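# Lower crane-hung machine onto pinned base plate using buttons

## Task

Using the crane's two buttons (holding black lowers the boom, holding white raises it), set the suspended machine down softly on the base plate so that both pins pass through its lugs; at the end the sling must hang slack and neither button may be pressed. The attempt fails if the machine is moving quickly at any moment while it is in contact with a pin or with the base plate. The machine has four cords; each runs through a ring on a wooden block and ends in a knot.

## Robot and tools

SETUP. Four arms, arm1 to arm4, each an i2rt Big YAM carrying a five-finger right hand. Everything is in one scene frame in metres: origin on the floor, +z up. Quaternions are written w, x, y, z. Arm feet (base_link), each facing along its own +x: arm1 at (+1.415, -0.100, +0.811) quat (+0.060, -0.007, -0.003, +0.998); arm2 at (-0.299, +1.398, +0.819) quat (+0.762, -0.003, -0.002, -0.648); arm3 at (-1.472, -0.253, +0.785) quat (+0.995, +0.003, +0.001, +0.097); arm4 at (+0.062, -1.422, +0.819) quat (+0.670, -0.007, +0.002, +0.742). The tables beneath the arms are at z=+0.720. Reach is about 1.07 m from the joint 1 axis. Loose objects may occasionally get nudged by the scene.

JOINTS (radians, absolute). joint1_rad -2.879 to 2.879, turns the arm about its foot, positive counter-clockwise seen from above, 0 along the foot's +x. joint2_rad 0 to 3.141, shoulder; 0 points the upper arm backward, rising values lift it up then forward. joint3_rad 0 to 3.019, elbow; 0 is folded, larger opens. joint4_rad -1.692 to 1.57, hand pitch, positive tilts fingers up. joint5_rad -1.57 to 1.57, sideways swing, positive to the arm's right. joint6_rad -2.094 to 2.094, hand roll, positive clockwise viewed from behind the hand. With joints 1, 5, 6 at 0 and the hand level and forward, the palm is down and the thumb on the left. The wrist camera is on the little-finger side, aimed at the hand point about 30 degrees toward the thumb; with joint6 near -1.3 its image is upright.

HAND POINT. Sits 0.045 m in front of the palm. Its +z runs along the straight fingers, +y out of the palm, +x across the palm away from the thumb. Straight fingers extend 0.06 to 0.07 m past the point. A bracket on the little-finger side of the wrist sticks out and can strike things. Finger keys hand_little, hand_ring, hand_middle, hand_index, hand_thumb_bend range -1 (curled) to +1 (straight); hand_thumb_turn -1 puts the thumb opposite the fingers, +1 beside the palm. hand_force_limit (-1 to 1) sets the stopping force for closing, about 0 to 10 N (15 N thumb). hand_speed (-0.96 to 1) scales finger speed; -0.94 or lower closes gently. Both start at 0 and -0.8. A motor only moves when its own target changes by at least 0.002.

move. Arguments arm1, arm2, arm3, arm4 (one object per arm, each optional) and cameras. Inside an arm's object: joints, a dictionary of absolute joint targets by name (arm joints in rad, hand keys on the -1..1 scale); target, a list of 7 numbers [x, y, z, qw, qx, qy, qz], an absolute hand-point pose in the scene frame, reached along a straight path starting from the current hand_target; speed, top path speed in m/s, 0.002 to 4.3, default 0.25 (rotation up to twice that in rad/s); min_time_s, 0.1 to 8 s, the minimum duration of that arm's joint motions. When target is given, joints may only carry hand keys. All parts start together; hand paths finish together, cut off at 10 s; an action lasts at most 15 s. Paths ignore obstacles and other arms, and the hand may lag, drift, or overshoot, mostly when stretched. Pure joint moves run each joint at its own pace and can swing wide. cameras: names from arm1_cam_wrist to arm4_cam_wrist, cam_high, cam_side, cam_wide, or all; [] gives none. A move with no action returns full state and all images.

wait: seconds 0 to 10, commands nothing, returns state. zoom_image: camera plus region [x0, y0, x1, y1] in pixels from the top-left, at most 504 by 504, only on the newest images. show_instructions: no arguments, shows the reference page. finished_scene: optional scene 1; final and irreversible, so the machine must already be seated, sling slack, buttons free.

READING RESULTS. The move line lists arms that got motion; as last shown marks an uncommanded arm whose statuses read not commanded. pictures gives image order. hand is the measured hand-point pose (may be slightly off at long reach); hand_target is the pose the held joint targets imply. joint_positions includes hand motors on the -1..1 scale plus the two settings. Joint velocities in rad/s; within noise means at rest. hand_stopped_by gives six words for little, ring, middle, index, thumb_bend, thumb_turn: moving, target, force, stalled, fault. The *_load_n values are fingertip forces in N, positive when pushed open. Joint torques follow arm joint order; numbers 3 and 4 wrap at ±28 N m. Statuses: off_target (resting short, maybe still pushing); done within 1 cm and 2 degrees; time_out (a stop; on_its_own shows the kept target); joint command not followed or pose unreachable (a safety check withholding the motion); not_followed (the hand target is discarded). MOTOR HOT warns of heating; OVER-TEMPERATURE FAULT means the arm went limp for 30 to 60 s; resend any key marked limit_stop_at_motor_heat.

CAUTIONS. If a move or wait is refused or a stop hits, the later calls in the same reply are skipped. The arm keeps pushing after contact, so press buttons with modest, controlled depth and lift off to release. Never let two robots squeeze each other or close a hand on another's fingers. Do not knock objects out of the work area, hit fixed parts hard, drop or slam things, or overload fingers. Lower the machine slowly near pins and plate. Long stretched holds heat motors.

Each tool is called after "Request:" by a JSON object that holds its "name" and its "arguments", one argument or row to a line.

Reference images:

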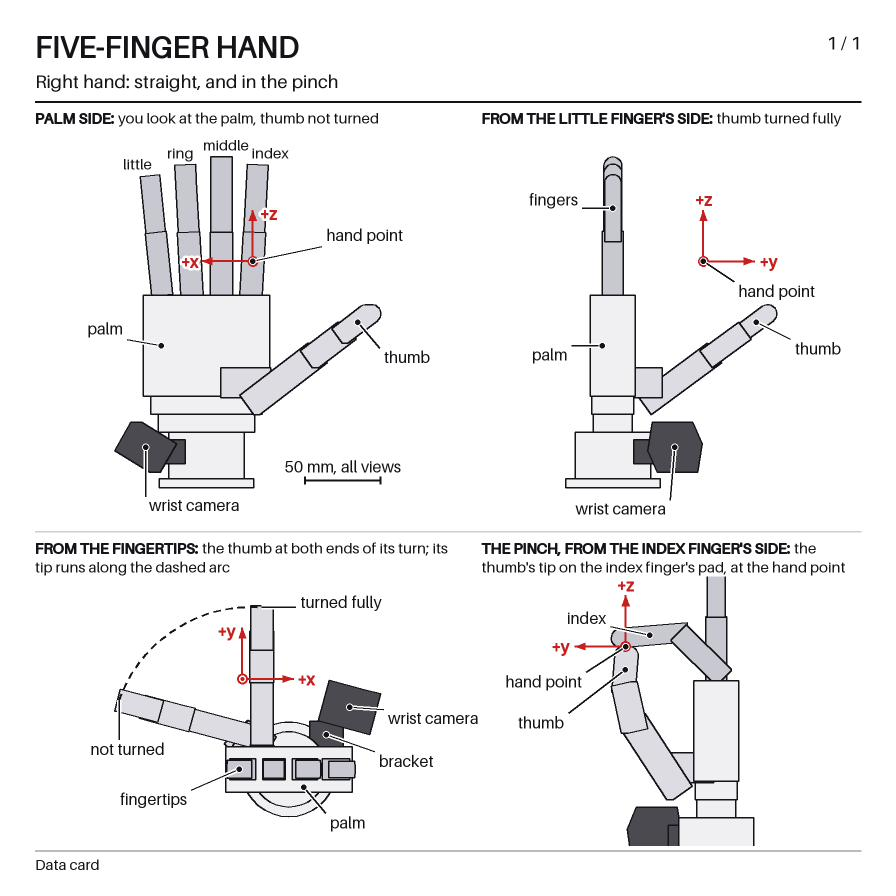

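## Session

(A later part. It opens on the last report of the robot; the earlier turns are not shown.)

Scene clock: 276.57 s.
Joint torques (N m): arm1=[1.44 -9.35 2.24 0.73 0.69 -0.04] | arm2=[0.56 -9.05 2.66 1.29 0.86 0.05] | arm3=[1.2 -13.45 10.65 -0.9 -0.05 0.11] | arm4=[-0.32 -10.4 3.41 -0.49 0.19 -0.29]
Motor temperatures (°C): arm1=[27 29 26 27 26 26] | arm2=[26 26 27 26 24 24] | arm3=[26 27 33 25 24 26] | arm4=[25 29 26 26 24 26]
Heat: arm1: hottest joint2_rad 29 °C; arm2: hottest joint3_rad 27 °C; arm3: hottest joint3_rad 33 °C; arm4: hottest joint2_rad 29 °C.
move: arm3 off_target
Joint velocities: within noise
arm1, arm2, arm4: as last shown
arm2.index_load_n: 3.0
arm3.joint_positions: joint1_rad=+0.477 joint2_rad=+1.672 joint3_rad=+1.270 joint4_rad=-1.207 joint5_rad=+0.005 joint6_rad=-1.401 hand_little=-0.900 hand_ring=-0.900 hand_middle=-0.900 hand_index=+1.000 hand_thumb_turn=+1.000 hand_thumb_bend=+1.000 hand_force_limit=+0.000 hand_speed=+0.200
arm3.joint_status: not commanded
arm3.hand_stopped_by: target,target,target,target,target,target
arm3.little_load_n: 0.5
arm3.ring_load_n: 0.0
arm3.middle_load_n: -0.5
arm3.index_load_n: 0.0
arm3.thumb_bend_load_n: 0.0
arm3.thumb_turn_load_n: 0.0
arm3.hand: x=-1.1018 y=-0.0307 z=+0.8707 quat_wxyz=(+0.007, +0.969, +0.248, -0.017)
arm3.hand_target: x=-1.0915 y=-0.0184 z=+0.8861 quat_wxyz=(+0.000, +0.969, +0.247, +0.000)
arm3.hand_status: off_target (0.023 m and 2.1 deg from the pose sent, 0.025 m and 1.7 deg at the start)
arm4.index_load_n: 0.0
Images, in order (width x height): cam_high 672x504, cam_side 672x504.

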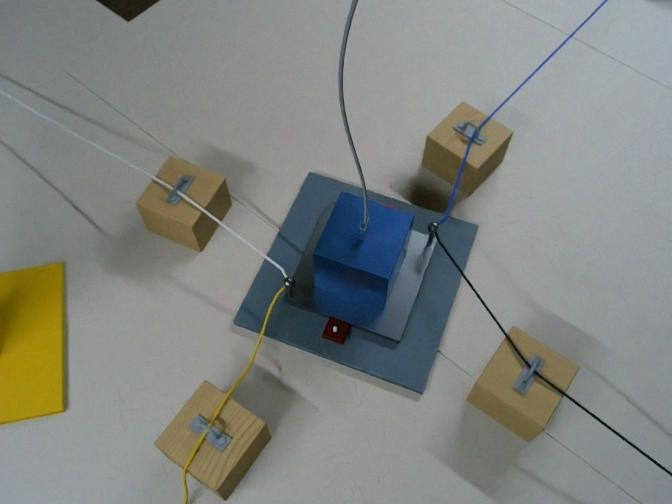

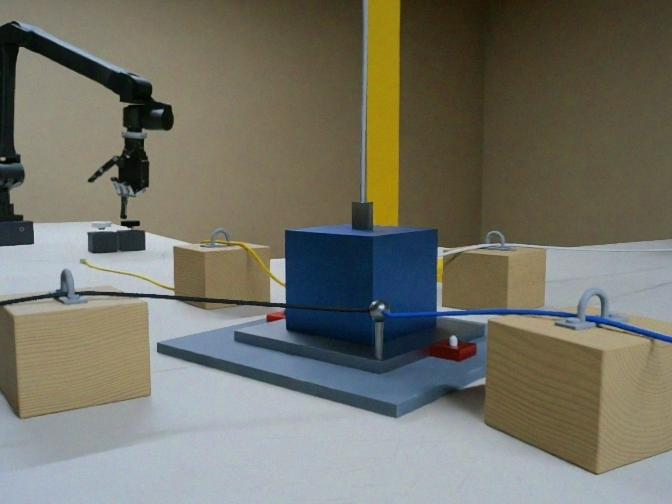

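Request:
{"name": "move", "arguments": {
  "arm3": {"target": [-1.094,-0.020,0.836,0,0.9689,0.2474,0], "speed": 0.15}
}}

Request:
{"name": "move", "arguments": {
  "arm3": {"target": [-1.091,-0.018,0.886,0,0.9689,0.2474,0], "speed": 0.15}
}}

Request:
{"name": "move", "arguments": {
  "arm1": {"target": [1.008,-0.0275,0.780,0.565,-0.7776,-0.223,0.162], "speed": 0.03},
  "arm2": {"target": [-0.153,1.022,0.777,-0.1322,0.182,0.7882,-0.5726], "speed": 0.03},
  "arm3": {"target": [-1.10,-0.018,0.95,0,0.9689,0.2474,0], "speed": 0.1},
  "arm4": {"target": [0.0605,-1.138,0.812,0.2164,0.9763,0,0], "speed": 0.03},
  "cameras": ["cam_high","cam_side","cam_wide","arm1_cam_wrist","arm2_cam_wrist","arm4_cam_wrist"]
}}

Request:
{"name": "zoom_image", "arguments": {
  "camera": "cam_high",
  "region": [220, 150, 490, 400]
}}

Scene clock: 278.27 s.
Joint torques (N m): arm1=[1.14 -9.47 2.32 0.79 0.68 -0.04] | arm2=[0.5 -9.11 2.66 1.28 0.86 0.04] | arm3=[1.2 -10.58 5.67 0.84 -0.01 0.11] | arm4=[-0.56 -10.4 3.44 -0.5 0.2 -0.27]
Motor temperatures (°C): arm1=[27 29 26 27 26 26] | arm2=[26 26 27 26 24 24] | arm3=[26 27 33 25 24 26] | arm4=[25 29 26 26 24 26]
Heat: arm1: hottest joint2_rad 29 °C; arm2: hottest joint3_rad 27 °C; arm3: hottest joint3_rad 33 °C; arm4: hottest joint2_rad 29 °C.
move: arm3 off_target
Joint velocities: within noise
arm1, arm2, arm4: as last shown
arm2.little_load_n: -0.5
arm3.joint_positions: joint1_rad=+0.477 joint2_rad=+1.678 joint3_rad=+1.258 joint4_rad=-1.123 joint5_rad=+0.004 joint6_rad=-1.401 hand_little=-0.900 hand_ring=-0.900 hand_middle=-0.900 hand_index=+1.000 hand_thumb_turn=+1.000 hand_thumb_bend=+1.000 hand_force_limit=+0.000 hand_speed=+0.200
arm3.joint_status: not commanded
arm3.hand_stopped_by: target,target,target,target,target,target
arm3.little_load_n: 0.0
arm3.ring_load_n: 0.0
arm3.middle_load_n: 0.0
arm3.index_load_n: -1.0
arm3.thumb_bend_load_n: 0.0
arm3.thumb_turn_load_n: 0.0
arm3.hand: x=-1.0883 y=-0.0198 z=+0.8610 quat_wxyz=(-0.007, +0.969, +0.248, +0.014)
arm3.hand_target: x=-1.0947 y=-0.0207 z=+0.8370 quat_wxyz=(+0.000, +0.969, +0.247, +0.000)
arm3.hand_status: off_target (0.026 m and 1.7 deg from the pose sent, 0.037 m and 2.1 deg at the start)
arm4.index_load_n: 0.5
pictures: none

Scene clock: 279.23 s.
Joint torques (N m): arm1=[1.14 -9.76 2.28 0.7 0.69 -0.04] | arm2=[0.56 -9.05 2.66 1.29 0.86 0.04] | arm3=[1.61 -13.39 10.63 -0.9 -0.05 0.11] | arm4=[-0.38 -10.34 3.4 -0.54 0.19 -0.29]
Motor temperatures (°C): arm1=[27 29 26 27 26 26] | arm2=[26 26 27 26 24 24] | arm3=[26 27 33 25 24 26] | arm4=[25 29 26 26 24 26]
Heat: arm1: hottest joint2_rad 29 °C; arm2: hottest joint3_rad 27 °C; arm3: hottest joint3_rad 33 °C; arm4: hottest joint2_rad 29 °C.
move: arm3 off_target
Joint velocities: within noise
arm1, arm2, arm4: as last shown
arm2.little_load_n: 0.0
arm3.joint_positions: joint1_rad=+0.477 joint2_rad=+1.672 joint3_rad=+1.270 joint4_rad=-1.207 joint5_rad=+0.005 joint6_rad=-1.401 hand_little=-0.900 hand_ring=-0.900 hand_middle=-0.900 hand_index=+1.000 hand_thumb_turn=+1.000 hand_thumb_bend=+1.000 hand_force_limit=+0.000 hand_speed=+0.200
arm3.joint_status: not commanded
arm3.hand_stopped_by: target,target,target,target,target,target
arm3.little_load_n: 0.0
arm3.ring_load_n: 0.0
arm3.middle_load_n: 0.0
arm3.index_load_n: 0.0
arm3.thumb_bend_load_n: 0.0
arm3.thumb_turn_load_n: 0.0
arm3.hand: x=-1.1018 y=-0.0307 z=+0.8707 quat_wxyz=(+0.007, +0.969, +0.248, -0.017)
arm3.hand_target: x=-1.0915 y=-0.0184 z=+0.8861 quat_wxyz=(+0.000, +0.969, +0.247, +0.000)
arm3.hand_status: off_target (0.023 m and 2.1 deg from the pose sent, 0.025 m and 1.7 deg at the start)
arm4.index_load_n: 0.0
pictures: none

Scene clock: 280.43 s.
Joint torques (N m): arm1=[-0.09 -8 4.88 1.68 0.43 -0.23] | arm2=[-0.73 -7.18 4.29 2.32 0.52 -0.16] | arm3=[1.67 -12.75 11.11 -0.88 -0.06 0.12] | arm4=[-0.03 -8.7 6.71 -0.99 0.12 -0.23]
Motor temperatures (°C): arm1=[27 29 26 27 26 26] | arm2=[26 26 27 26 24 24] | arm3=[26 27 33 25 24 26] | arm4=[25 29 26 26 24 26]
Heat: arm1: hottest joint2_rad 29 °C; arm2: hottest joint3_rad 27 °C; arm3: hottest joint3_rad 33 °C; arm4: hottest joint2_rad 29 °C.
move: arm1 off_target; arm2 done; arm3 off_target; arm4 done
Joint velocities: within noise
arm1.joint_positions: joint1_rad=+0.307 joint2_rad=+1.645 joint3_rad=+0.379 joint4_rad=+0.533 joint5_rad=+1.081 joint6_rad=+0.681 hand_little=+1.000 hand_ring=+1.000 hand_middle=+0.350 hand_index=-0.011 hand_thumb_turn=-0.930 hand_thumb_bend=+0.101 hand_force_limit=-0.200 hand_speed=-0.900
arm1.joint_status: not commanded
arm1.hand_stopped_by: target,target,target,force,target,target
arm1.little_load_n: 0.0
arm1.ring_load_n: 0.0
arm1.middle_load_n: 0.0
arm1.index_load_n: 5.5
arm1.thumb_bend_load_n: 2.0
arm1.thumb_turn_load_n: -1.5
arm1.hand: x=+1.0179 y=-0.0295 z=+0.7768 quat_wxyz=(-0.562, +0.780, +0.226, -0.160)
arm1.hand_target: x=+1.0084 y=-0.0275 z=+0.7801 quat_wxyz=(-0.565, +0.778, +0.223, -0.162)
arm1.hand_status: off_target (0.011 m and 0.6 deg from the pose sent, 0.013 m and 1.0 deg at the start)
arm2.joint_positions: joint1_rad=+0.578 joint2_rad=+1.708 joint3_rad=+0.360 joint4_rad=+0.597 joint5_rad=+1.079 joint6_rad=+0.673 hand_little=+1.000 hand_ring=+1.000 hand_middle=+0.350 hand_index=-0.021 hand_thumb_turn=-0.930 hand_thumb_bend=+0.100 hand_force_limit=-0.200 hand_speed=-0.900
arm2.joint_status: not commanded
arm2.hand_stopped_by: target,target,target,force,target,target
arm2.little_load_n: 0.0
arm2.ring_load_n: 0.0
arm2.middle_load_n: 0.0
arm2.index_load_n: 2.5
arm2.thumb_bend_load_n: 1.0
arm2.thumb_turn_load_n: 0.0
arm2.hand: x=-0.1574 y=+1.0307 z=+0.7741 quat_wxyz=(+0.136, -0.179, -0.791, +0.568)
arm2.hand_target: x=-0.1531 y=+1.0222 z=+0.7772 quat_wxyz=(+0.132, -0.182, -0.788, +0.573)
arm2.hand_status: done (0.010 m and 0.8 deg from the pose sent, 0.018 m and 0.8 deg at the start)
arm3.joint_positions: joint1_rad=+0.485 joint2_rad=+1.606 joint3_rad=+1.365 joint4_rad=-1.365 joint5_rad=+0.005 joint6_rad=-1.390 hand_little=-0.900 hand_ring=-0.900 hand_middle=-0.900 hand_index=+1.000 hand_thumb_turn=+1.000 hand_thumb_bend=+1.000 hand_force_limit=+0.000 hand_speed=+0.200
arm3.joint_status: not commanded
arm3.hand_stopped_by: target,target,target,target,target,target
arm3.little_load_n: 0.0
arm3.ring_load_n: 0.0
arm3.middle_load_n: 0.0
arm3.index_load_n: 0.0
arm3.thumb_bend_load_n: 0.0
arm3.thumb_turn_load_n: 0.0
arm3.hand: x=-1.1075 y=-0.0308 z=+0.9349 quat_wxyz=(+0.007, +0.969, +0.247, -0.015)
arm3.hand_target: x=-1.1005 y=-0.0184 z=+0.9500 quat_wxyz=(+0.000, +0.969, +0.247, +0.000)
arm3.hand_status: off_target (0.021 m and 1.9 deg from the pose sent, 0.080 m and 2.1 deg at the start)
arm4.joint_positions: joint1_rad=-0.168 joint2_rad=+1.794 joint3_rad=+1.009 joint4_rad=-1.201 joint5_rad=+0.020 joint6_rad=-0.052 hand_little=+1.000 hand_ring=+1.000 hand_middle=+1.000 hand_index=+1.000 hand_thumb_turn=+1.000 hand_thumb_bend=+1.000 hand_force_limit=-0.200 hand_speed=+0.200
arm4.joint_status: not commanded
arm4.hand_stopped_by: target,target,target,target,target,target
arm4.little_load_n: 0.0
arm4.ring_load_n: 0.0
arm4.middle_load_n: 0.0
arm4.index_load_n: 0.0
arm4.thumb_bend_load_n: 0.0
arm4.thumb_turn_load_n: 0.0
arm4.hand: x=+0.0575 y=-1.1441 z=+0.8094 quat_wxyz=(+0.212, +0.977, -0.006, +0.001)
arm4.hand_target: x=+0.0605 y=-1.1381 z=+0.8119 quat_wxyz=(+0.216, +0.976, +0.000, +0.000)
arm4.hand_status: done (0.007 m and 0.9 deg from the pose sent, 0.009 m and 1.1 deg at the start)
pictures: arm1_cam_wrist, arm2_cam_wrist, arm4_cam_wrist, cam_high, cam_side, cam_wide
Images, in order (width x height): arm1_cam_wrist 616x616, arm2_cam_wrist 616x616, arm4_cam_wrist 616x616, cam_high 672x504, cam_side 672x504, cam_wide 672x504.

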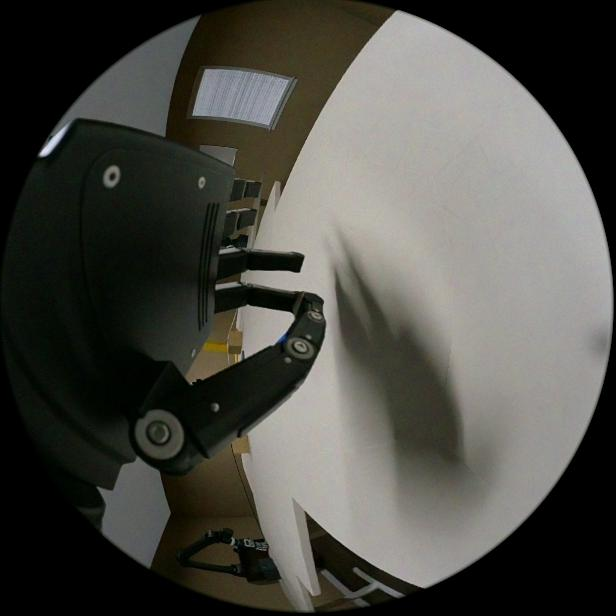

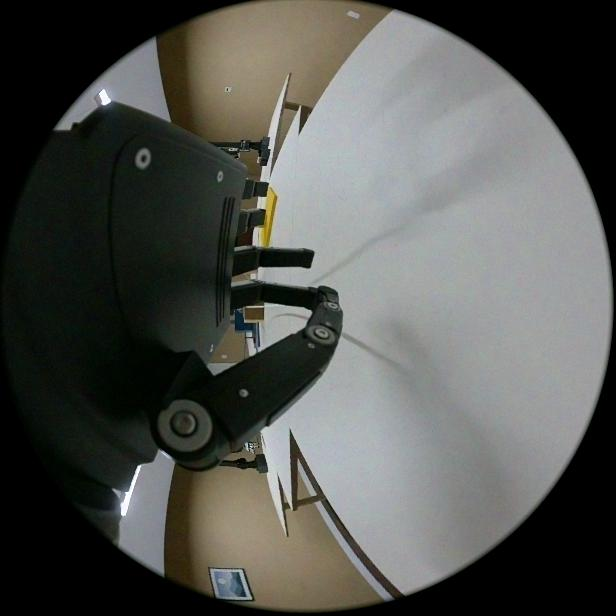

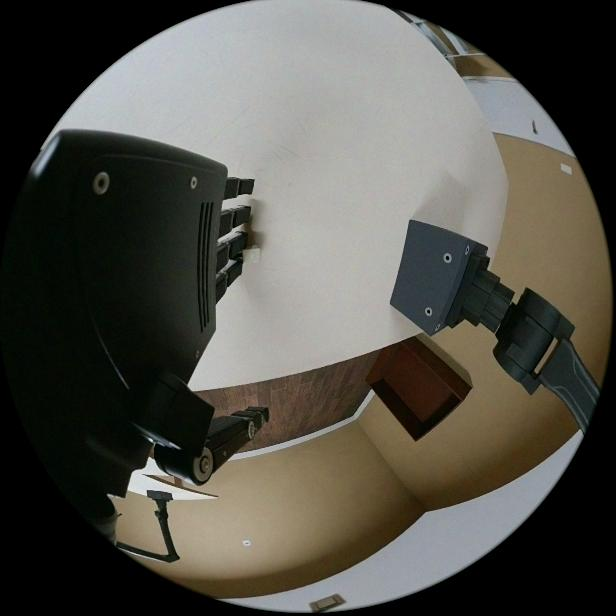

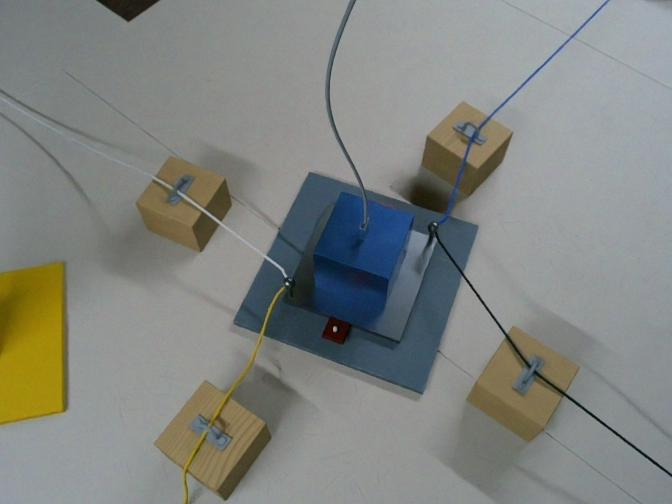

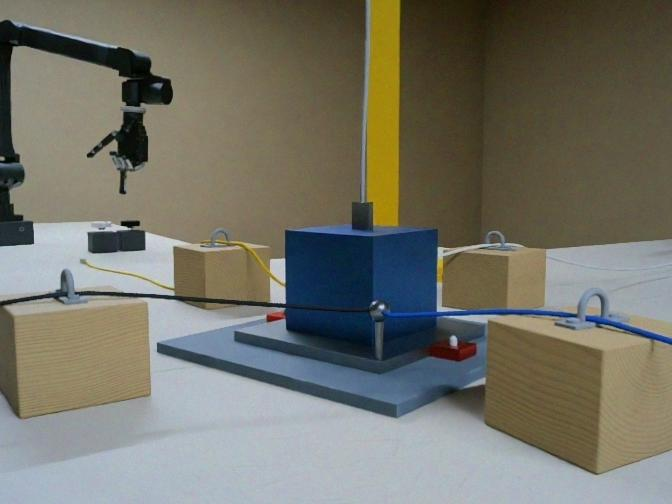

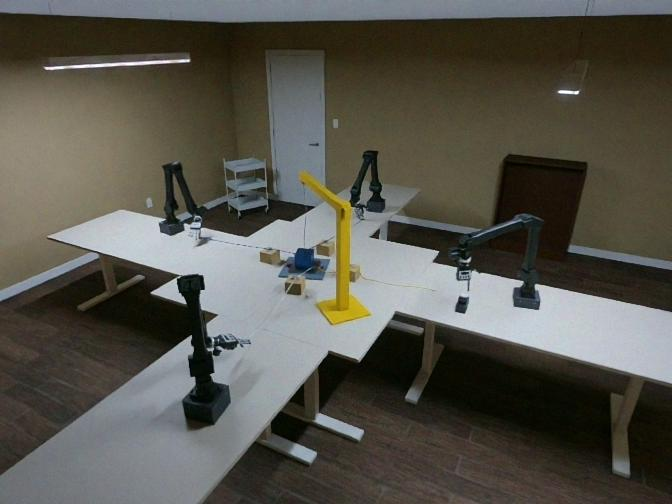

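Scaled by 1.867 from the camera's image (finer frame: 960x720).

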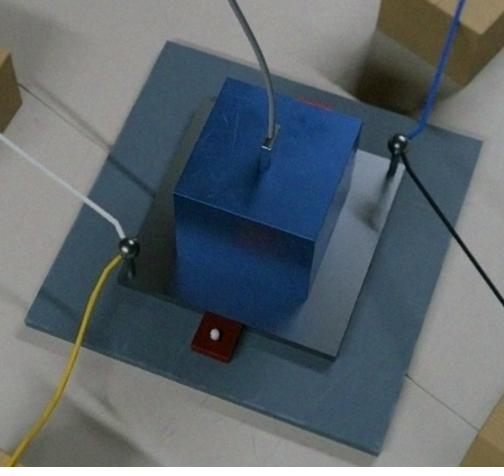

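Request:
{"name": "move", "arguments": {
  "arm1": {"target": [0.990,-0.0245,0.762,0.565,-0.7776,-0.223,0.162], "speed": 0.06},
  "arm2": {"target": [-0.150,1.005,0.762,-0.1322,0.182,0.7882,-0.5726], "speed": 0.06},
  "arm4": {"target": [0.0605,-1.110,0.812,0.2164,0.9763,0,0], "speed": 0.06},
  "cameras": ["cam_high","cam_side","arm1_cam_wrist","arm2_cam_wrist","arm4_cam_wrist"]
}}

Scene clock: 282.40 s.
Joint torques (N m): arm1=[-0.09 -9.58 4.55 1.72 0.39 -0.21] | arm2=[-0.79 -8.41 3.77 2.39 0.49 -0.14] | arm3=[1.67 -12.69 11.12 -0.9 -0.06 0.13] | arm4=[0.5 -9.7 7.27 -0.77 0.04 -0.18]
Motor temperatures (°C): arm1=[27 29 26 27 26 26] | arm2=[26 26 27 26 24 24] | arm3=[26 27 33 25 24 26] | arm4=[25 29 26 26 24 26]
Heat: arm1: hottest joint2_rad 29 °C; arm2: hottest joint3_rad 27 °C; arm3: hottest joint3_rad 33 °C; arm4: hottest joint2_rad 29 °C.
move: arm1 off_target; arm2 done; arm4 off_target
Joint velocities: within noise
arm1.joint_positions: joint1_rad=+0.287 joint2_rad=+1.755 joint3_rad=+0.422 joint4_rad=+0.614 joint5_rad=+1.068 joint6_rad=+0.650 hand_little=+1.000 hand_ring=+1.000 hand_middle=+0.350 hand_index=-0.011 hand_thumb_turn=-0.930 hand_thumb_bend=+0.101 hand_force_limit=-0.200 hand_speed=-0.900
arm1.joint_status: not commanded
arm1.hand_stopped_by: target,target,target,force,target,target
arm1.little_load_n: 0.0
arm1.ring_load_n: 0.0
arm1.middle_load_n: 0.0
arm1.index_load_n: 5.0
arm1.thumb_bend_load_n: 2.0
arm1.thumb_turn_load_n: -2.0
arm1.hand: x=+1.0022 y=-0.0261 z=+0.7572 quat_wxyz=(-0.562, +0.779, +0.230, -0.155)
arm1.hand_target: x=+0.9902 y=-0.0245 z=+0.7623 quat_wxyz=(-0.565, +0.778, +0.223, -0.162)
arm1.hand_status: off_target (0.013 m and 1.2 deg from the pose sent, 0.032 m and 0.6 deg at the start)
arm2.joint_positions: joint1_rad=+0.548 joint2_rad=+1.804 joint3_rad=+0.400 joint4_rad=+0.686 joint5_rad=+1.056 joint6_rad=+0.632 hand_little=+1.000 hand_ring=+1.000 hand_middle=+0.350 hand_index=-0.021 hand_thumb_turn=-0.930 hand_thumb_bend=+0.100 hand_force_limit=-0.200 hand_speed=-0.900
arm2.joint_status: not commanded
arm2.hand_stopped_by: target,target,target,force,target,target
arm2.little_load_n: 0.0
arm2.ring_load_n: 0.0
arm2.middle_load_n: 0.0
arm2.index_load_n: 2.5
arm2.thumb_bend_load_n: 1.0
arm2.thumb_turn_load_n: 0.0
arm2.hand: x=-0.1539 y=+1.0138 z=+0.7585 quat_wxyz=(+0.137, -0.178, -0.792, +0.568)
arm2.hand_target: x=-0.1501 y=+1.0053 z=+0.7621 quat_wxyz=(+0.132, -0.182, -0.788, +0.573)
arm2.hand_status: done (0.010 m and 1.0 deg from the pose sent, 0.029 m and 0.8 deg at the start)
arm3: as last shown
arm3.index_load_n: 0.5
arm4.joint_positions: joint1_rad=-0.168 joint2_rad=+1.852 joint3_rad=+1.089 joint4_rad=-1.243 joint5_rad=+0.020 joint6_rad=-0.052 hand_little=+1.000 hand_ring=+1.000 hand_middle=+1.000 hand_index=+1.000 hand_thumb_turn=+1.000 hand_thumb_bend=+1.000 hand_force_limit=-0.200 hand_speed=+0.200
arm4.joint_status: not commanded
arm4.hand_stopped_by: target,target,target,target,target,target
arm4.little_load_n: 0.5
arm4.ring_load_n: 0.0
arm4.middle_load_n: 0.0
arm4.index_load_n: 0.0
arm4.thumb_bend_load_n: 0.0
arm4.thumb_turn_load_n: 0.0
arm4.hand: x=+0.0589 y=-1.1224 z=+0.8092 quat_wxyz=(+0.222, +0.975, -0.006, +0.000)
arm4.hand_target: x=+0.0605 y=-1.1102 z=+0.8120 quat_wxyz=(+0.216, +0.976, +0.000, +0.000)
arm4.hand_status: off_target (0.013 m and 0.9 deg from the pose sent, 0.034 m and 0.8 deg at the start)
pictures: arm1_cam_wrist, arm2_cam_wrist, arm4_cam_wrist, cam_high, cam_side
Images, in order (width x height): arm1_cam_wrist 616x616, arm2_cam_wrist 616x616, arm4_cam_wrist 616x616, cam_high 672x504, cam_side 672x504.

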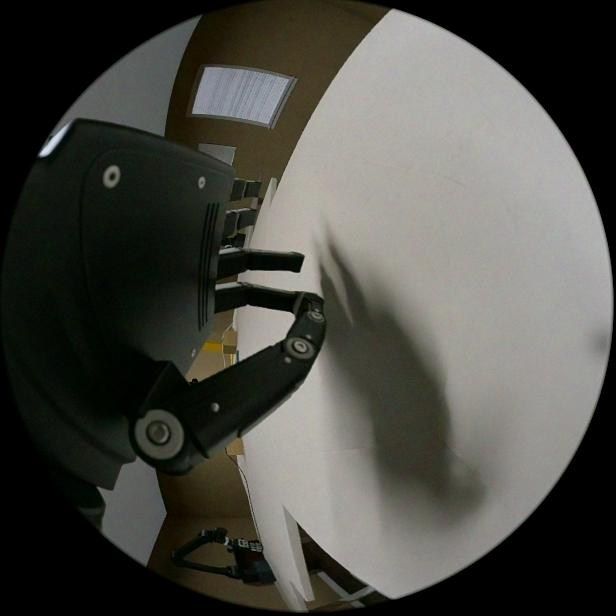

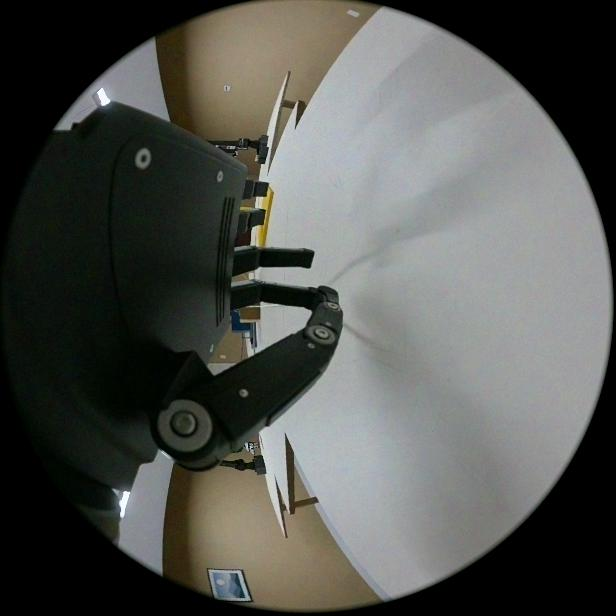

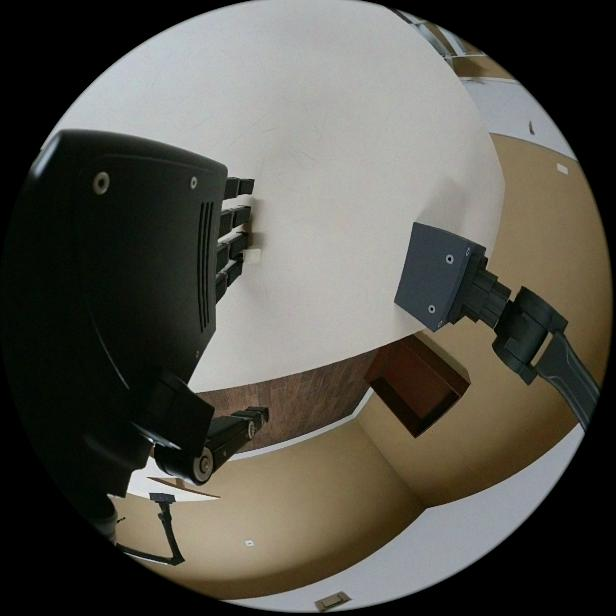

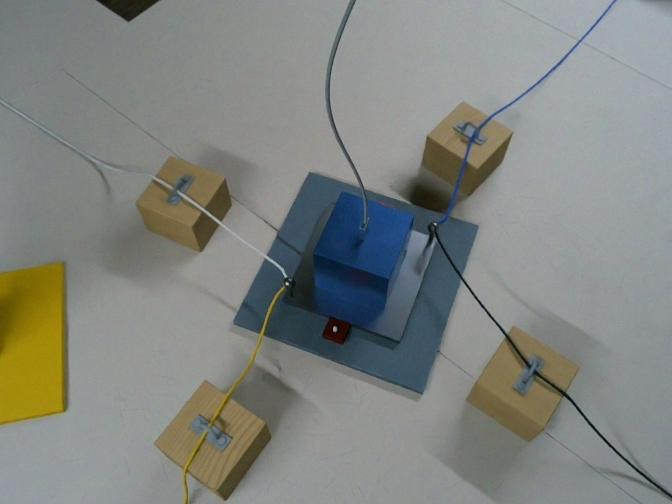

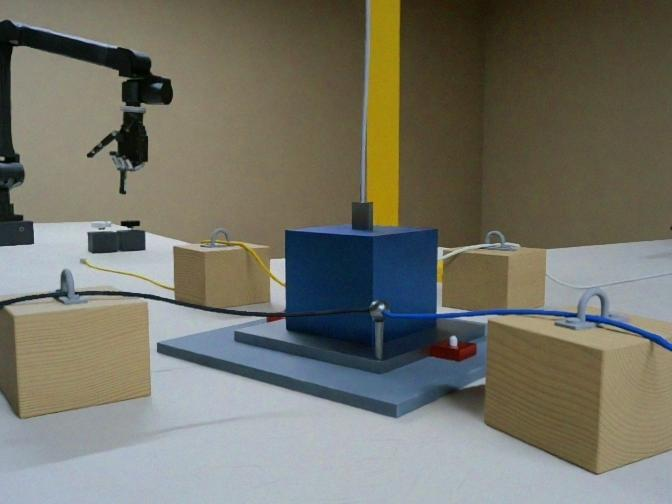

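Request:
{"name": "move", "arguments": {
  "arm1": {"target": [0.990,-0.0245,0.747,0.565,-0.7776,-0.223,0.162], "speed": 0.04},
  "arm2": {"target": [-0.150,1.005,0.747,-0.1322,0.182,0.7882,-0.5726], "speed": 0.04},
  "arm4": {"target": [0.0605,-1.095,0.840,0.2164,0.9763,0,0], "speed": 0.04},
  "cameras": ["arm1_cam_wrist","arm2_cam_wrist","arm4_cam_wrist"]
}}

Scene clock: 284.20 s.
Joint torques (N m): arm1=[0.09 -9.93 3.95 1.69 0.41 -0.17] | arm2=[-0.67 -8.64 3.26 2.39 0.49 -0.15] | arm3=[1.67 -12.75 11.11 -0.9 -0.06 0.13] | arm4=[0.62 -11.16 7.82 -0.77 0 -0.17]
Motor temperatures (°C): arm1=[27 29 26 27 26 26] | arm2=[26 26 27 26 24 24] | arm3=[26 27 33 25 24 26] | arm4=[25 29 26 26 24 26]
Heat: arm1: hottest joint2_rad 29 °C; arm2: hottest joint3_rad 27 °C; arm3: hottest joint3_rad 33 °C; arm4: hottest joint2_rad 29 °C.
move: arm1 off_target; arm2 done; arm4 off_target
Joint velocities: within noise
arm1.joint_positions: joint1_rad=+0.287 joint2_rad=+1.818 joint3_rad=+0.427 joint4_rad=+0.676 joint5_rad=+1.068 joint6_rad=+0.650 hand_little=+1.000 hand_ring=+1.000 hand_middle=+0.350 hand_index=-0.011 hand_thumb_turn=-0.930 hand_thumb_bend=+0.101 hand_force_limit=-0.200 hand_speed=-0.900
arm1.joint_status: not commanded
arm1.hand_stopped_by: target,target,target,force,target,target
arm1.little_load_n: 0.0
arm1.ring_load_n: 0.0
arm1.middle_load_n: 0.0
arm1.index_load_n: 5.0
arm1.thumb_bend_load_n: 2.0
arm1.thumb_turn_load_n: -2.0
arm1.hand: x=+1.0015 y=-0.0262 z=+0.7435 quat_wxyz=(-0.562, +0.779, +0.229, -0.156)
arm1.hand_target: x=+0.9903 y=-0.0245 z=+0.7472 quat_wxyz=(-0.565, +0.778, +0.223, -0.162)
arm1.hand_status: off_target (0.012 m and 1.1 deg from the pose sent, 0.016 m and 1.2 deg at the start)
arm2.joint_positions: joint1_rad=+0.548 joint2_rad=+1.871 joint3_rad=+0.407 joint4_rad=+0.749 joint5_rad=+1.056 joint6_rad=+0.632 hand_little=+1.000 hand_ring=+1.000 hand_middle=+0.350 hand_index=-0.021 hand_thumb_turn=-0.930 hand_thumb_bend=+0.100 hand_force_limit=-0.200 hand_speed=-0.900
arm2.joint_status: not commanded
arm2.hand_stopped_by: target,target,target,force,target,target
arm2.little_load_n: 0.0
arm2.ring_load_n: 0.0
arm2.middle_load_n: 0.0
arm2.index_load_n: 2.5
arm2.thumb_bend_load_n: 1.0
arm2.thumb_turn_load_n: 0.0
arm2.hand: x=-0.1535 y=+1.0131 z=+0.7446 quat_wxyz=(+0.136, -0.179, -0.792, +0.568)
arm2.hand_target: x=-0.1501 y=+1.0052 z=+0.7471 quat_wxyz=(+0.132, -0.182, -0.788, +0.573)
arm2.hand_status: done (0.009 m and 0.9 deg from the pose sent, 0.015 m and 1.0 deg at the start)
arm3: as last shown
arm3.index_load_n: 0.0
arm4.joint_positions: joint1_rad=-0.168 joint2_rad=+1.852 joint3_rad=+1.154 joint4_rad=-1.329 joint5_rad=+0.020 joint6_rad=-0.052 hand_little=+1.000 hand_ring=+1.000 hand_middle=+1.000 hand_index=+1.000 hand_thumb_turn=+1.000 hand_thumb_bend=+1.000 hand_force_limit=-0.200 hand_speed=+0.200
arm4.joint_status: not commanded
arm4.hand_stopped_by: target,target,target,target,target,target
arm4.little_load_n: 0.0
arm4.ring_load_n: 0.0
arm4.middle_load_n: 0.0
arm4.index_load_n: 0.0
arm4.thumb_bend_load_n: -0.5
arm4.thumb_turn_load_n: 0.0
arm4.hand: x=+0.0596 y=-1.1106 z=+0.8311 quat_wxyz=(+0.232, +0.973, -0.006, +0.000)
arm4.hand_target: x=+0.0604 y=-1.0954 z=+0.8401 quat_wxyz=(+0.216, +0.976, +0.000, +0.000)
arm4.hand_status: off_target (0.018 m and 2.0 deg from the pose sent, 0.041 m and 0.9 deg at the start)
Images, in order (width x height): arm1_cam_wrist 616x616, arm2_cam_wrist 616x616, arm4_cam_wrist 616x616.

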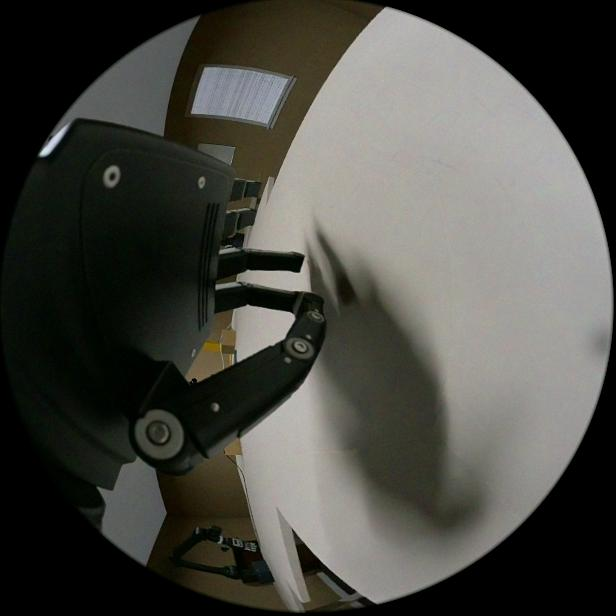

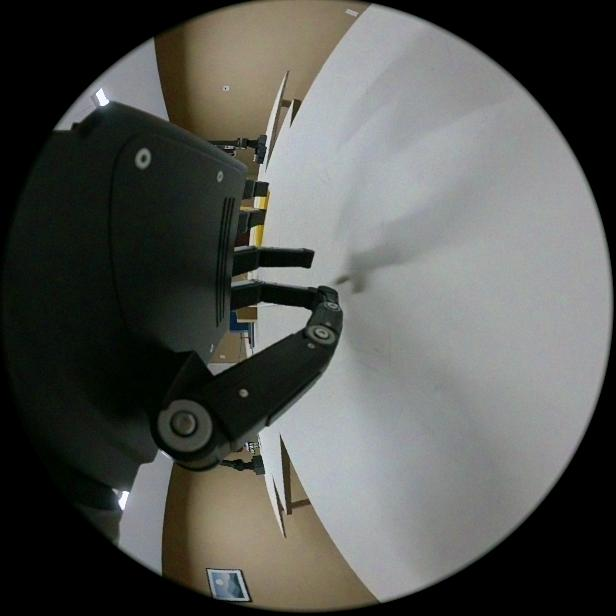

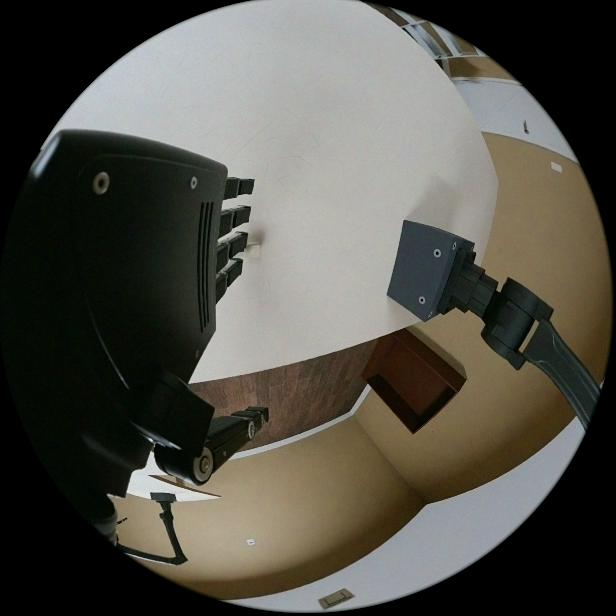

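Request:
{"name": "move", "arguments": {
  "arm1": {"joints": {"hand_index": 0.35, "hand_thumb_bend": 0.4, "hand_speed": -0.6}},
  "arm2": {"joints": {"hand_index": 0.35, "hand_thumb_bend": 0.4, "hand_speed": -0.6}},
  "arm4": {"target": [0.0605,-1.075,0.890,0.2164,0.9763,0,0], "speed": 0.06},
  "cameras": ["arm1_cam_wrist","arm2_cam_wrist","arm4_cam_wrist"]
}}

Scene clock: 286.13 s.
Joint torques (N m): arm1=[-0.15 -9.47 4.03 1.69 0.36 -0.16] | arm2=[-0.73 -8.64 3.28 2.39 0.49 -0.14] | arm3=[1.61 -12.81 11.11 -0.87 -0.06 0.14] | arm4=[0.67 -12.34 8.46 -0.8 -0.04 -0.15]
Motor temperatures (°C): arm1=[27 29 26 27 26 26] | arm2=[26 26 27 26 24 24] | arm3=[26 27 33 25 24 26] | arm4=[25 29 27 26 24 26]
Heat: arm1: hottest joint2_rad 29 °C; arm2: hottest joint3_rad 27 °C; arm3: hottest joint3_rad 33 °C; arm4: hottest joint2_rad 29 °C.
move: arm1 done; arm2 done; arm4 off_target
Joint velocities: within noise
arm1.joint_positions: joint1_rad=+0.287 joint2_rad=+1.818 joint3_rad=+0.427 joint4_rad=+0.676 joint5_rad=+1.068 joint6_rad=+0.649 hand_little=+1.000 hand_ring=+1.000 hand_middle=+0.350 hand_index=+0.350 hand_thumb_turn=-0.930 hand_thumb_bend=+0.400 hand_force_limit=-0.200 hand_speed=-0.600
arm1.joint_status: all done
arm1.hand_stopped_by: target,target,target,target,target,target
arm1.little_load_n: 0.0
arm1.ring_load_n: 0.0
arm1.middle_load_n: 0.0
arm1.index_load_n: 0.0
arm1.thumb_bend_load_n: 0.0
arm1.thumb_turn_load_n: 0.0
arm1.hand: x=+1.0015 y=-0.0262 z=+0.7435 quat_wxyz=(-0.562, +0.779, +0.230, -0.155)
arm1.hand_target: x=+0.9903 y=-0.0245 z=+0.7472 quat_wxyz=(-0.565, +0.778, +0.223, -0.162)
arm1.hand_status: not commanded
arm2.joint_positions: joint1_rad=+0.548 joint2_rad=+1.871 joint3_rad=+0.407 joint4_rad=+0.749 joint5_rad=+1.056 joint6_rad=+0.631 hand_little=+1.000 hand_ring=+1.000 hand_middle=+0.350 hand_index=+0.350 hand_thumb_turn=-0.930 hand_thumb_bend=+0.400 hand_force_limit=-0.200 hand_speed=-0.600
arm2.joint_status: all done
arm2.hand_stopped_by: target,target,target,target,target,target
arm2.little_load_n: 0.0
arm2.ring_load_n: 0.0
arm2.middle_load_n: 0.0
arm2.index_load_n: 0.0
arm2.thumb_bend_load_n: 0.5
arm2.thumb_turn_load_n: 0.0
arm2.hand: x=-0.1535 y=+1.0131 z=+0.7446 quat_wxyz=(+0.136, -0.179, -0.792, +0.568)
arm2.hand_target: x=-0.1501 y=+1.0052 z=+0.7471 quat_wxyz=(+0.132, -0.182, -0.788, +0.573)
arm2.hand_status: not commanded
arm3: as last shown
arm4.joint_positions: joint1_rad=-0.168 joint2_rad=+1.832 joint3_rad=+1.262 joint4_rad=-1.471 joint5_rad=+0.020 joint6_rad=-0.052 hand_little=+1.000 hand_ring=+1.000 hand_middle=+1.000 hand_index=+1.000 hand_thumb_turn=+1.000 hand_thumb_bend=+1.000 hand_force_limit=-0.200 hand_speed=+0.200
arm4.joint_status: not commanded
arm4.hand_stopped_by: target,target,target,target,target,target
arm4.little_load_n: 0.0
arm4.ring_load_n: 0.0
arm4.middle_load_n: 0.0
arm4.index_load_n: 0.0
arm4.thumb_bend_load_n: 0.0
arm4.thumb_turn_load_n: 0.0
arm4.hand: x=+0.0605 y=-1.0907 z=+0.8759 quat_wxyz=(+0.239, +0.971, -0.006, -0.001)
arm4.hand_target: x=+0.0604 y=-1.0758 z=+0.8901 quat_wxyz=(+0.216, +0.976, +0.000, +0.000)
arm4.hand_status: off_target (0.021 m and 2.7 deg from the pose sent, 0.069 m and 2.0 deg at the start)
Images, in order (width x height): arm1_cam_wrist 616x616, arm2_cam_wrist 616x616, arm4_cam_wrist 616x616.

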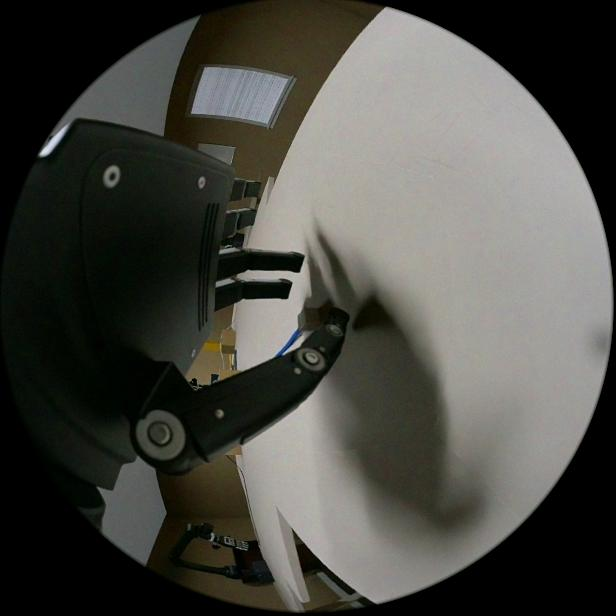

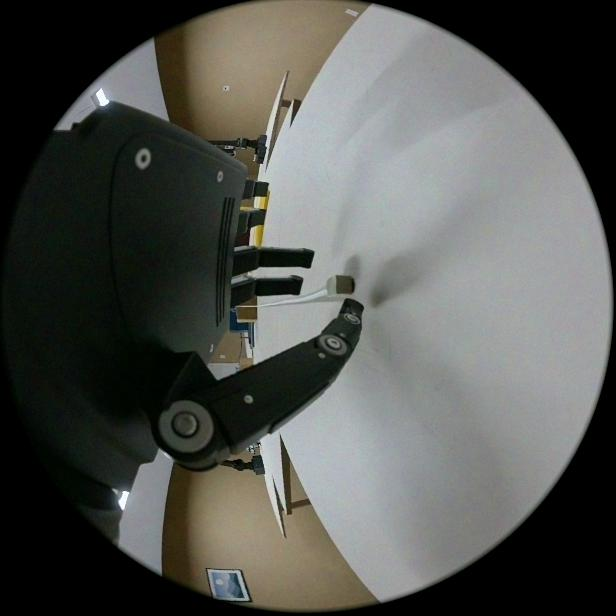

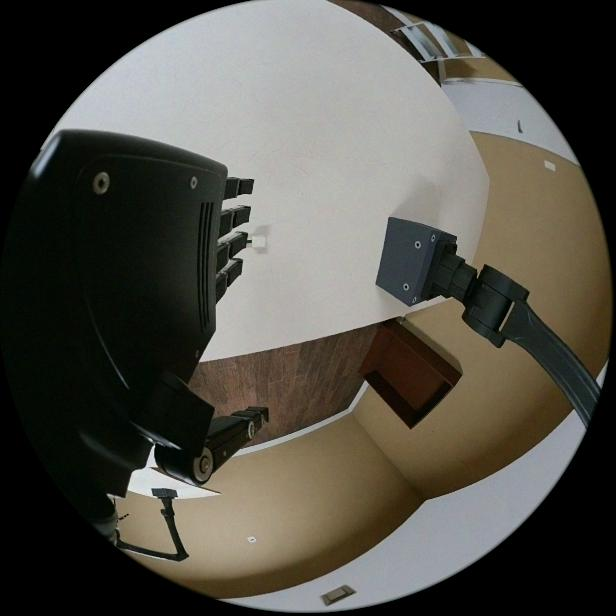

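Request:
{"name": "move", "arguments": {
  "arm1": {"joints": {"hand_thumb_turn": 1.0, "hand_speed": -0.3}},
  "arm2": {"joints": {"hand_thumb_turn": 1.0, "hand_speed": -0.3}},
  "arm4": {"target": [0.0605,-1.10,0.960,0.2164,0.9763,0,0], "speed": 0.12},
  "cameras": ["arm1_cam_wrist","arm2_cam_wrist","arm4_cam_wrist","cam_high"]
}}

Scene clock: 289.17 s.
Joint torques (N m): arm1=[-0.26 -9.99 4.05 1.73 0.39 -0.13] | arm2=[-0.73 -8.64 3.26 2.39 0.49 -0.13] | arm3=[1.61 -12.81 11.11 -0.9 -0.06 0.14] | arm4=[0.21 -10.81 9.28 -0.8 0.07 -0.18]
Motor temperatures (°C): arm1=[27 29 26 27 26 26] | arm2=[26 26 27 26 24 24] | arm3=[26 27 33 25 24 26] | arm4=[25 29 27 26 24 26]
Heat: arm1: hottest joint2_rad 29 °C; arm2: hottest joint3_rad 27 °C; arm3: hottest joint3_rad 33 °C; arm4: hottest joint2_rad 29 °C.
move: arm1 done; arm2 done; arm4 off_target
Joint velocities: within noise
arm1.joint_positions: joint1_rad=+0.287 joint2_rad=+1.818 joint3_rad=+0.427 joint4_rad=+0.676 joint5_rad=+1.068 joint6_rad=+0.648 hand_little=+1.000 hand_ring=+1.000 hand_middle=+0.350 hand_index=+0.350 hand_thumb_turn=+1.000 hand_thumb_bend=+0.400 hand_force_limit=-0.200 hand_speed=-0.300
arm1.joint_status: all done
arm1.hand_stopped_by: target,target,target,target,target,target
arm1.little_load_n: 0.0
arm1.ring_load_n: 0.0
arm1.middle_load_n: 0.0
arm1.index_load_n: -0.5
arm1.thumb_bend_load_n: 0.0
arm1.thumb_turn_load_n: 0.0
arm1.hand: x=+1.0016 y=-0.0262 z=+0.7435 quat_wxyz=(-0.562, +0.779, +0.230, -0.155)
arm1.hand_target: x=+0.9903 y=-0.0245 z=+0.7471 quat_wxyz=(-0.565, +0.778, +0.223, -0.162)
arm1.hand_status: not commanded
arm2.joint_positions: joint1_rad=+0.548 joint2_rad=+1.871 joint3_rad=+0.407 joint4_rad=+0.749 joint5_rad=+1.056 joint6_rad=+0.631 hand_little=+1.000 hand_ring=+1.000 hand_middle=+0.350 hand_index=+0.350 hand_thumb_turn=+1.000 hand_thumb_bend=+0.400 hand_force_limit=-0.200 hand_speed=-0.300
arm2.joint_status: all done
arm2.hand_stopped_by: target,target,target,target,target,target
arm2.little_load_n: 0.0
arm2.ring_load_n: 0.0
arm2.middle_load_n: 0.0
arm2.index_load_n: 0.0
arm2.thumb_bend_load_n: 0.0
arm2.thumb_turn_load_n: 0.0
arm2.hand: x=-0.1535 y=+1.0131 z=+0.7445 quat_wxyz=(+0.136, -0.178, -0.792, +0.568)
arm2.hand_target: x=-0.1501 y=+1.0052 z=+0.7471 quat_wxyz=(+0.132, -0.182, -0.788, +0.573)
arm2.hand_status: not commanded
arm3: as last shown
arm4.joint_positions: joint1_rad=-0.168 joint2_rad=+1.688 joint3_rad=+1.270 joint4_rad=-1.620 joint5_rad=+0.020 joint6_rad=-0.052 hand_little=+1.000 hand_ring=+1.000 hand_middle=+1.000 hand_index=+1.000 hand_thumb_turn=+1.000 hand_thumb_bend=+1.000 hand_force_limit=-0.200 hand_speed=+0.200
arm4.joint_status: not commanded
arm4.hand_stopped_by: target,target,target,target,target,target
arm4.little_load_n: 0.0
arm4.ring_load_n: 0.0
arm4.middle_load_n: 0.0
arm4.index_load_n: 0.0
arm4.thumb_bend_load_n: 0.0
arm4.thumb_turn_load_n: 0.0
arm4.hand: x=+0.0585 y=-1.1136 z=+0.9466 quat_wxyz=(+0.238, +0.971, -0.006, -0.001)
arm4.hand_target: x=+0.0604 y=-1.1007 z=+0.9600 quat_wxyz=(+0.216, +0.976, +0.000, +0.000)
arm4.hand_status: off_target (0.019 m and 2.6 deg from the pose sent, 0.085 m and 2.7 deg at the start)
Images, in order (width x height): arm1_cam_wrist 616x616, arm2_cam_wrist 616x616, arm4_cam_wrist 616x616, cam_high 672x504.

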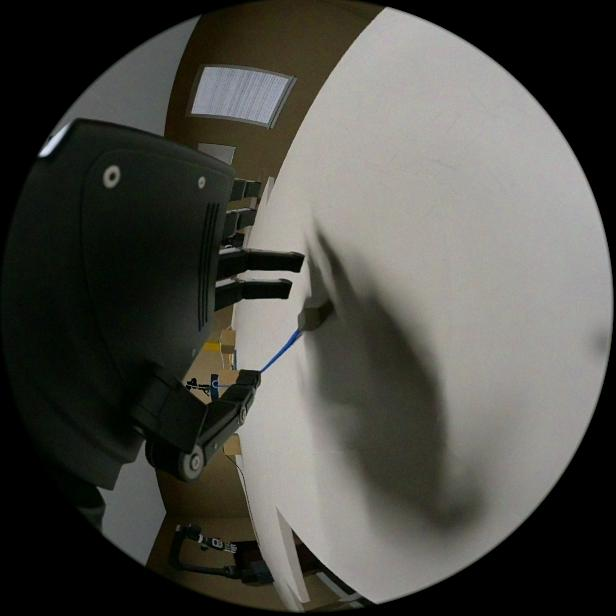

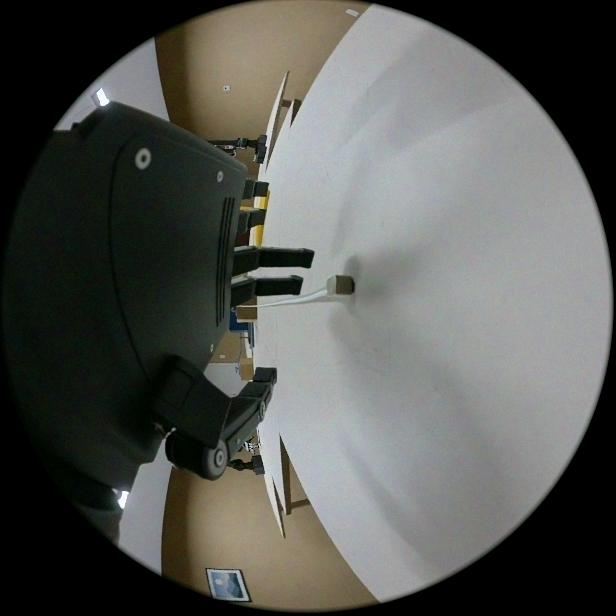

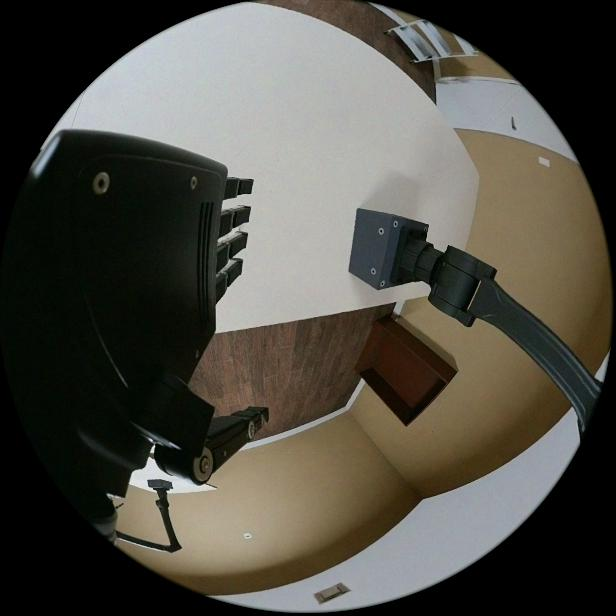

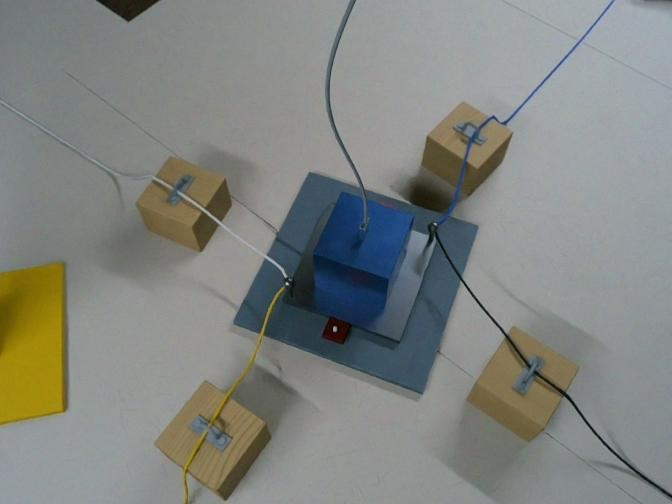

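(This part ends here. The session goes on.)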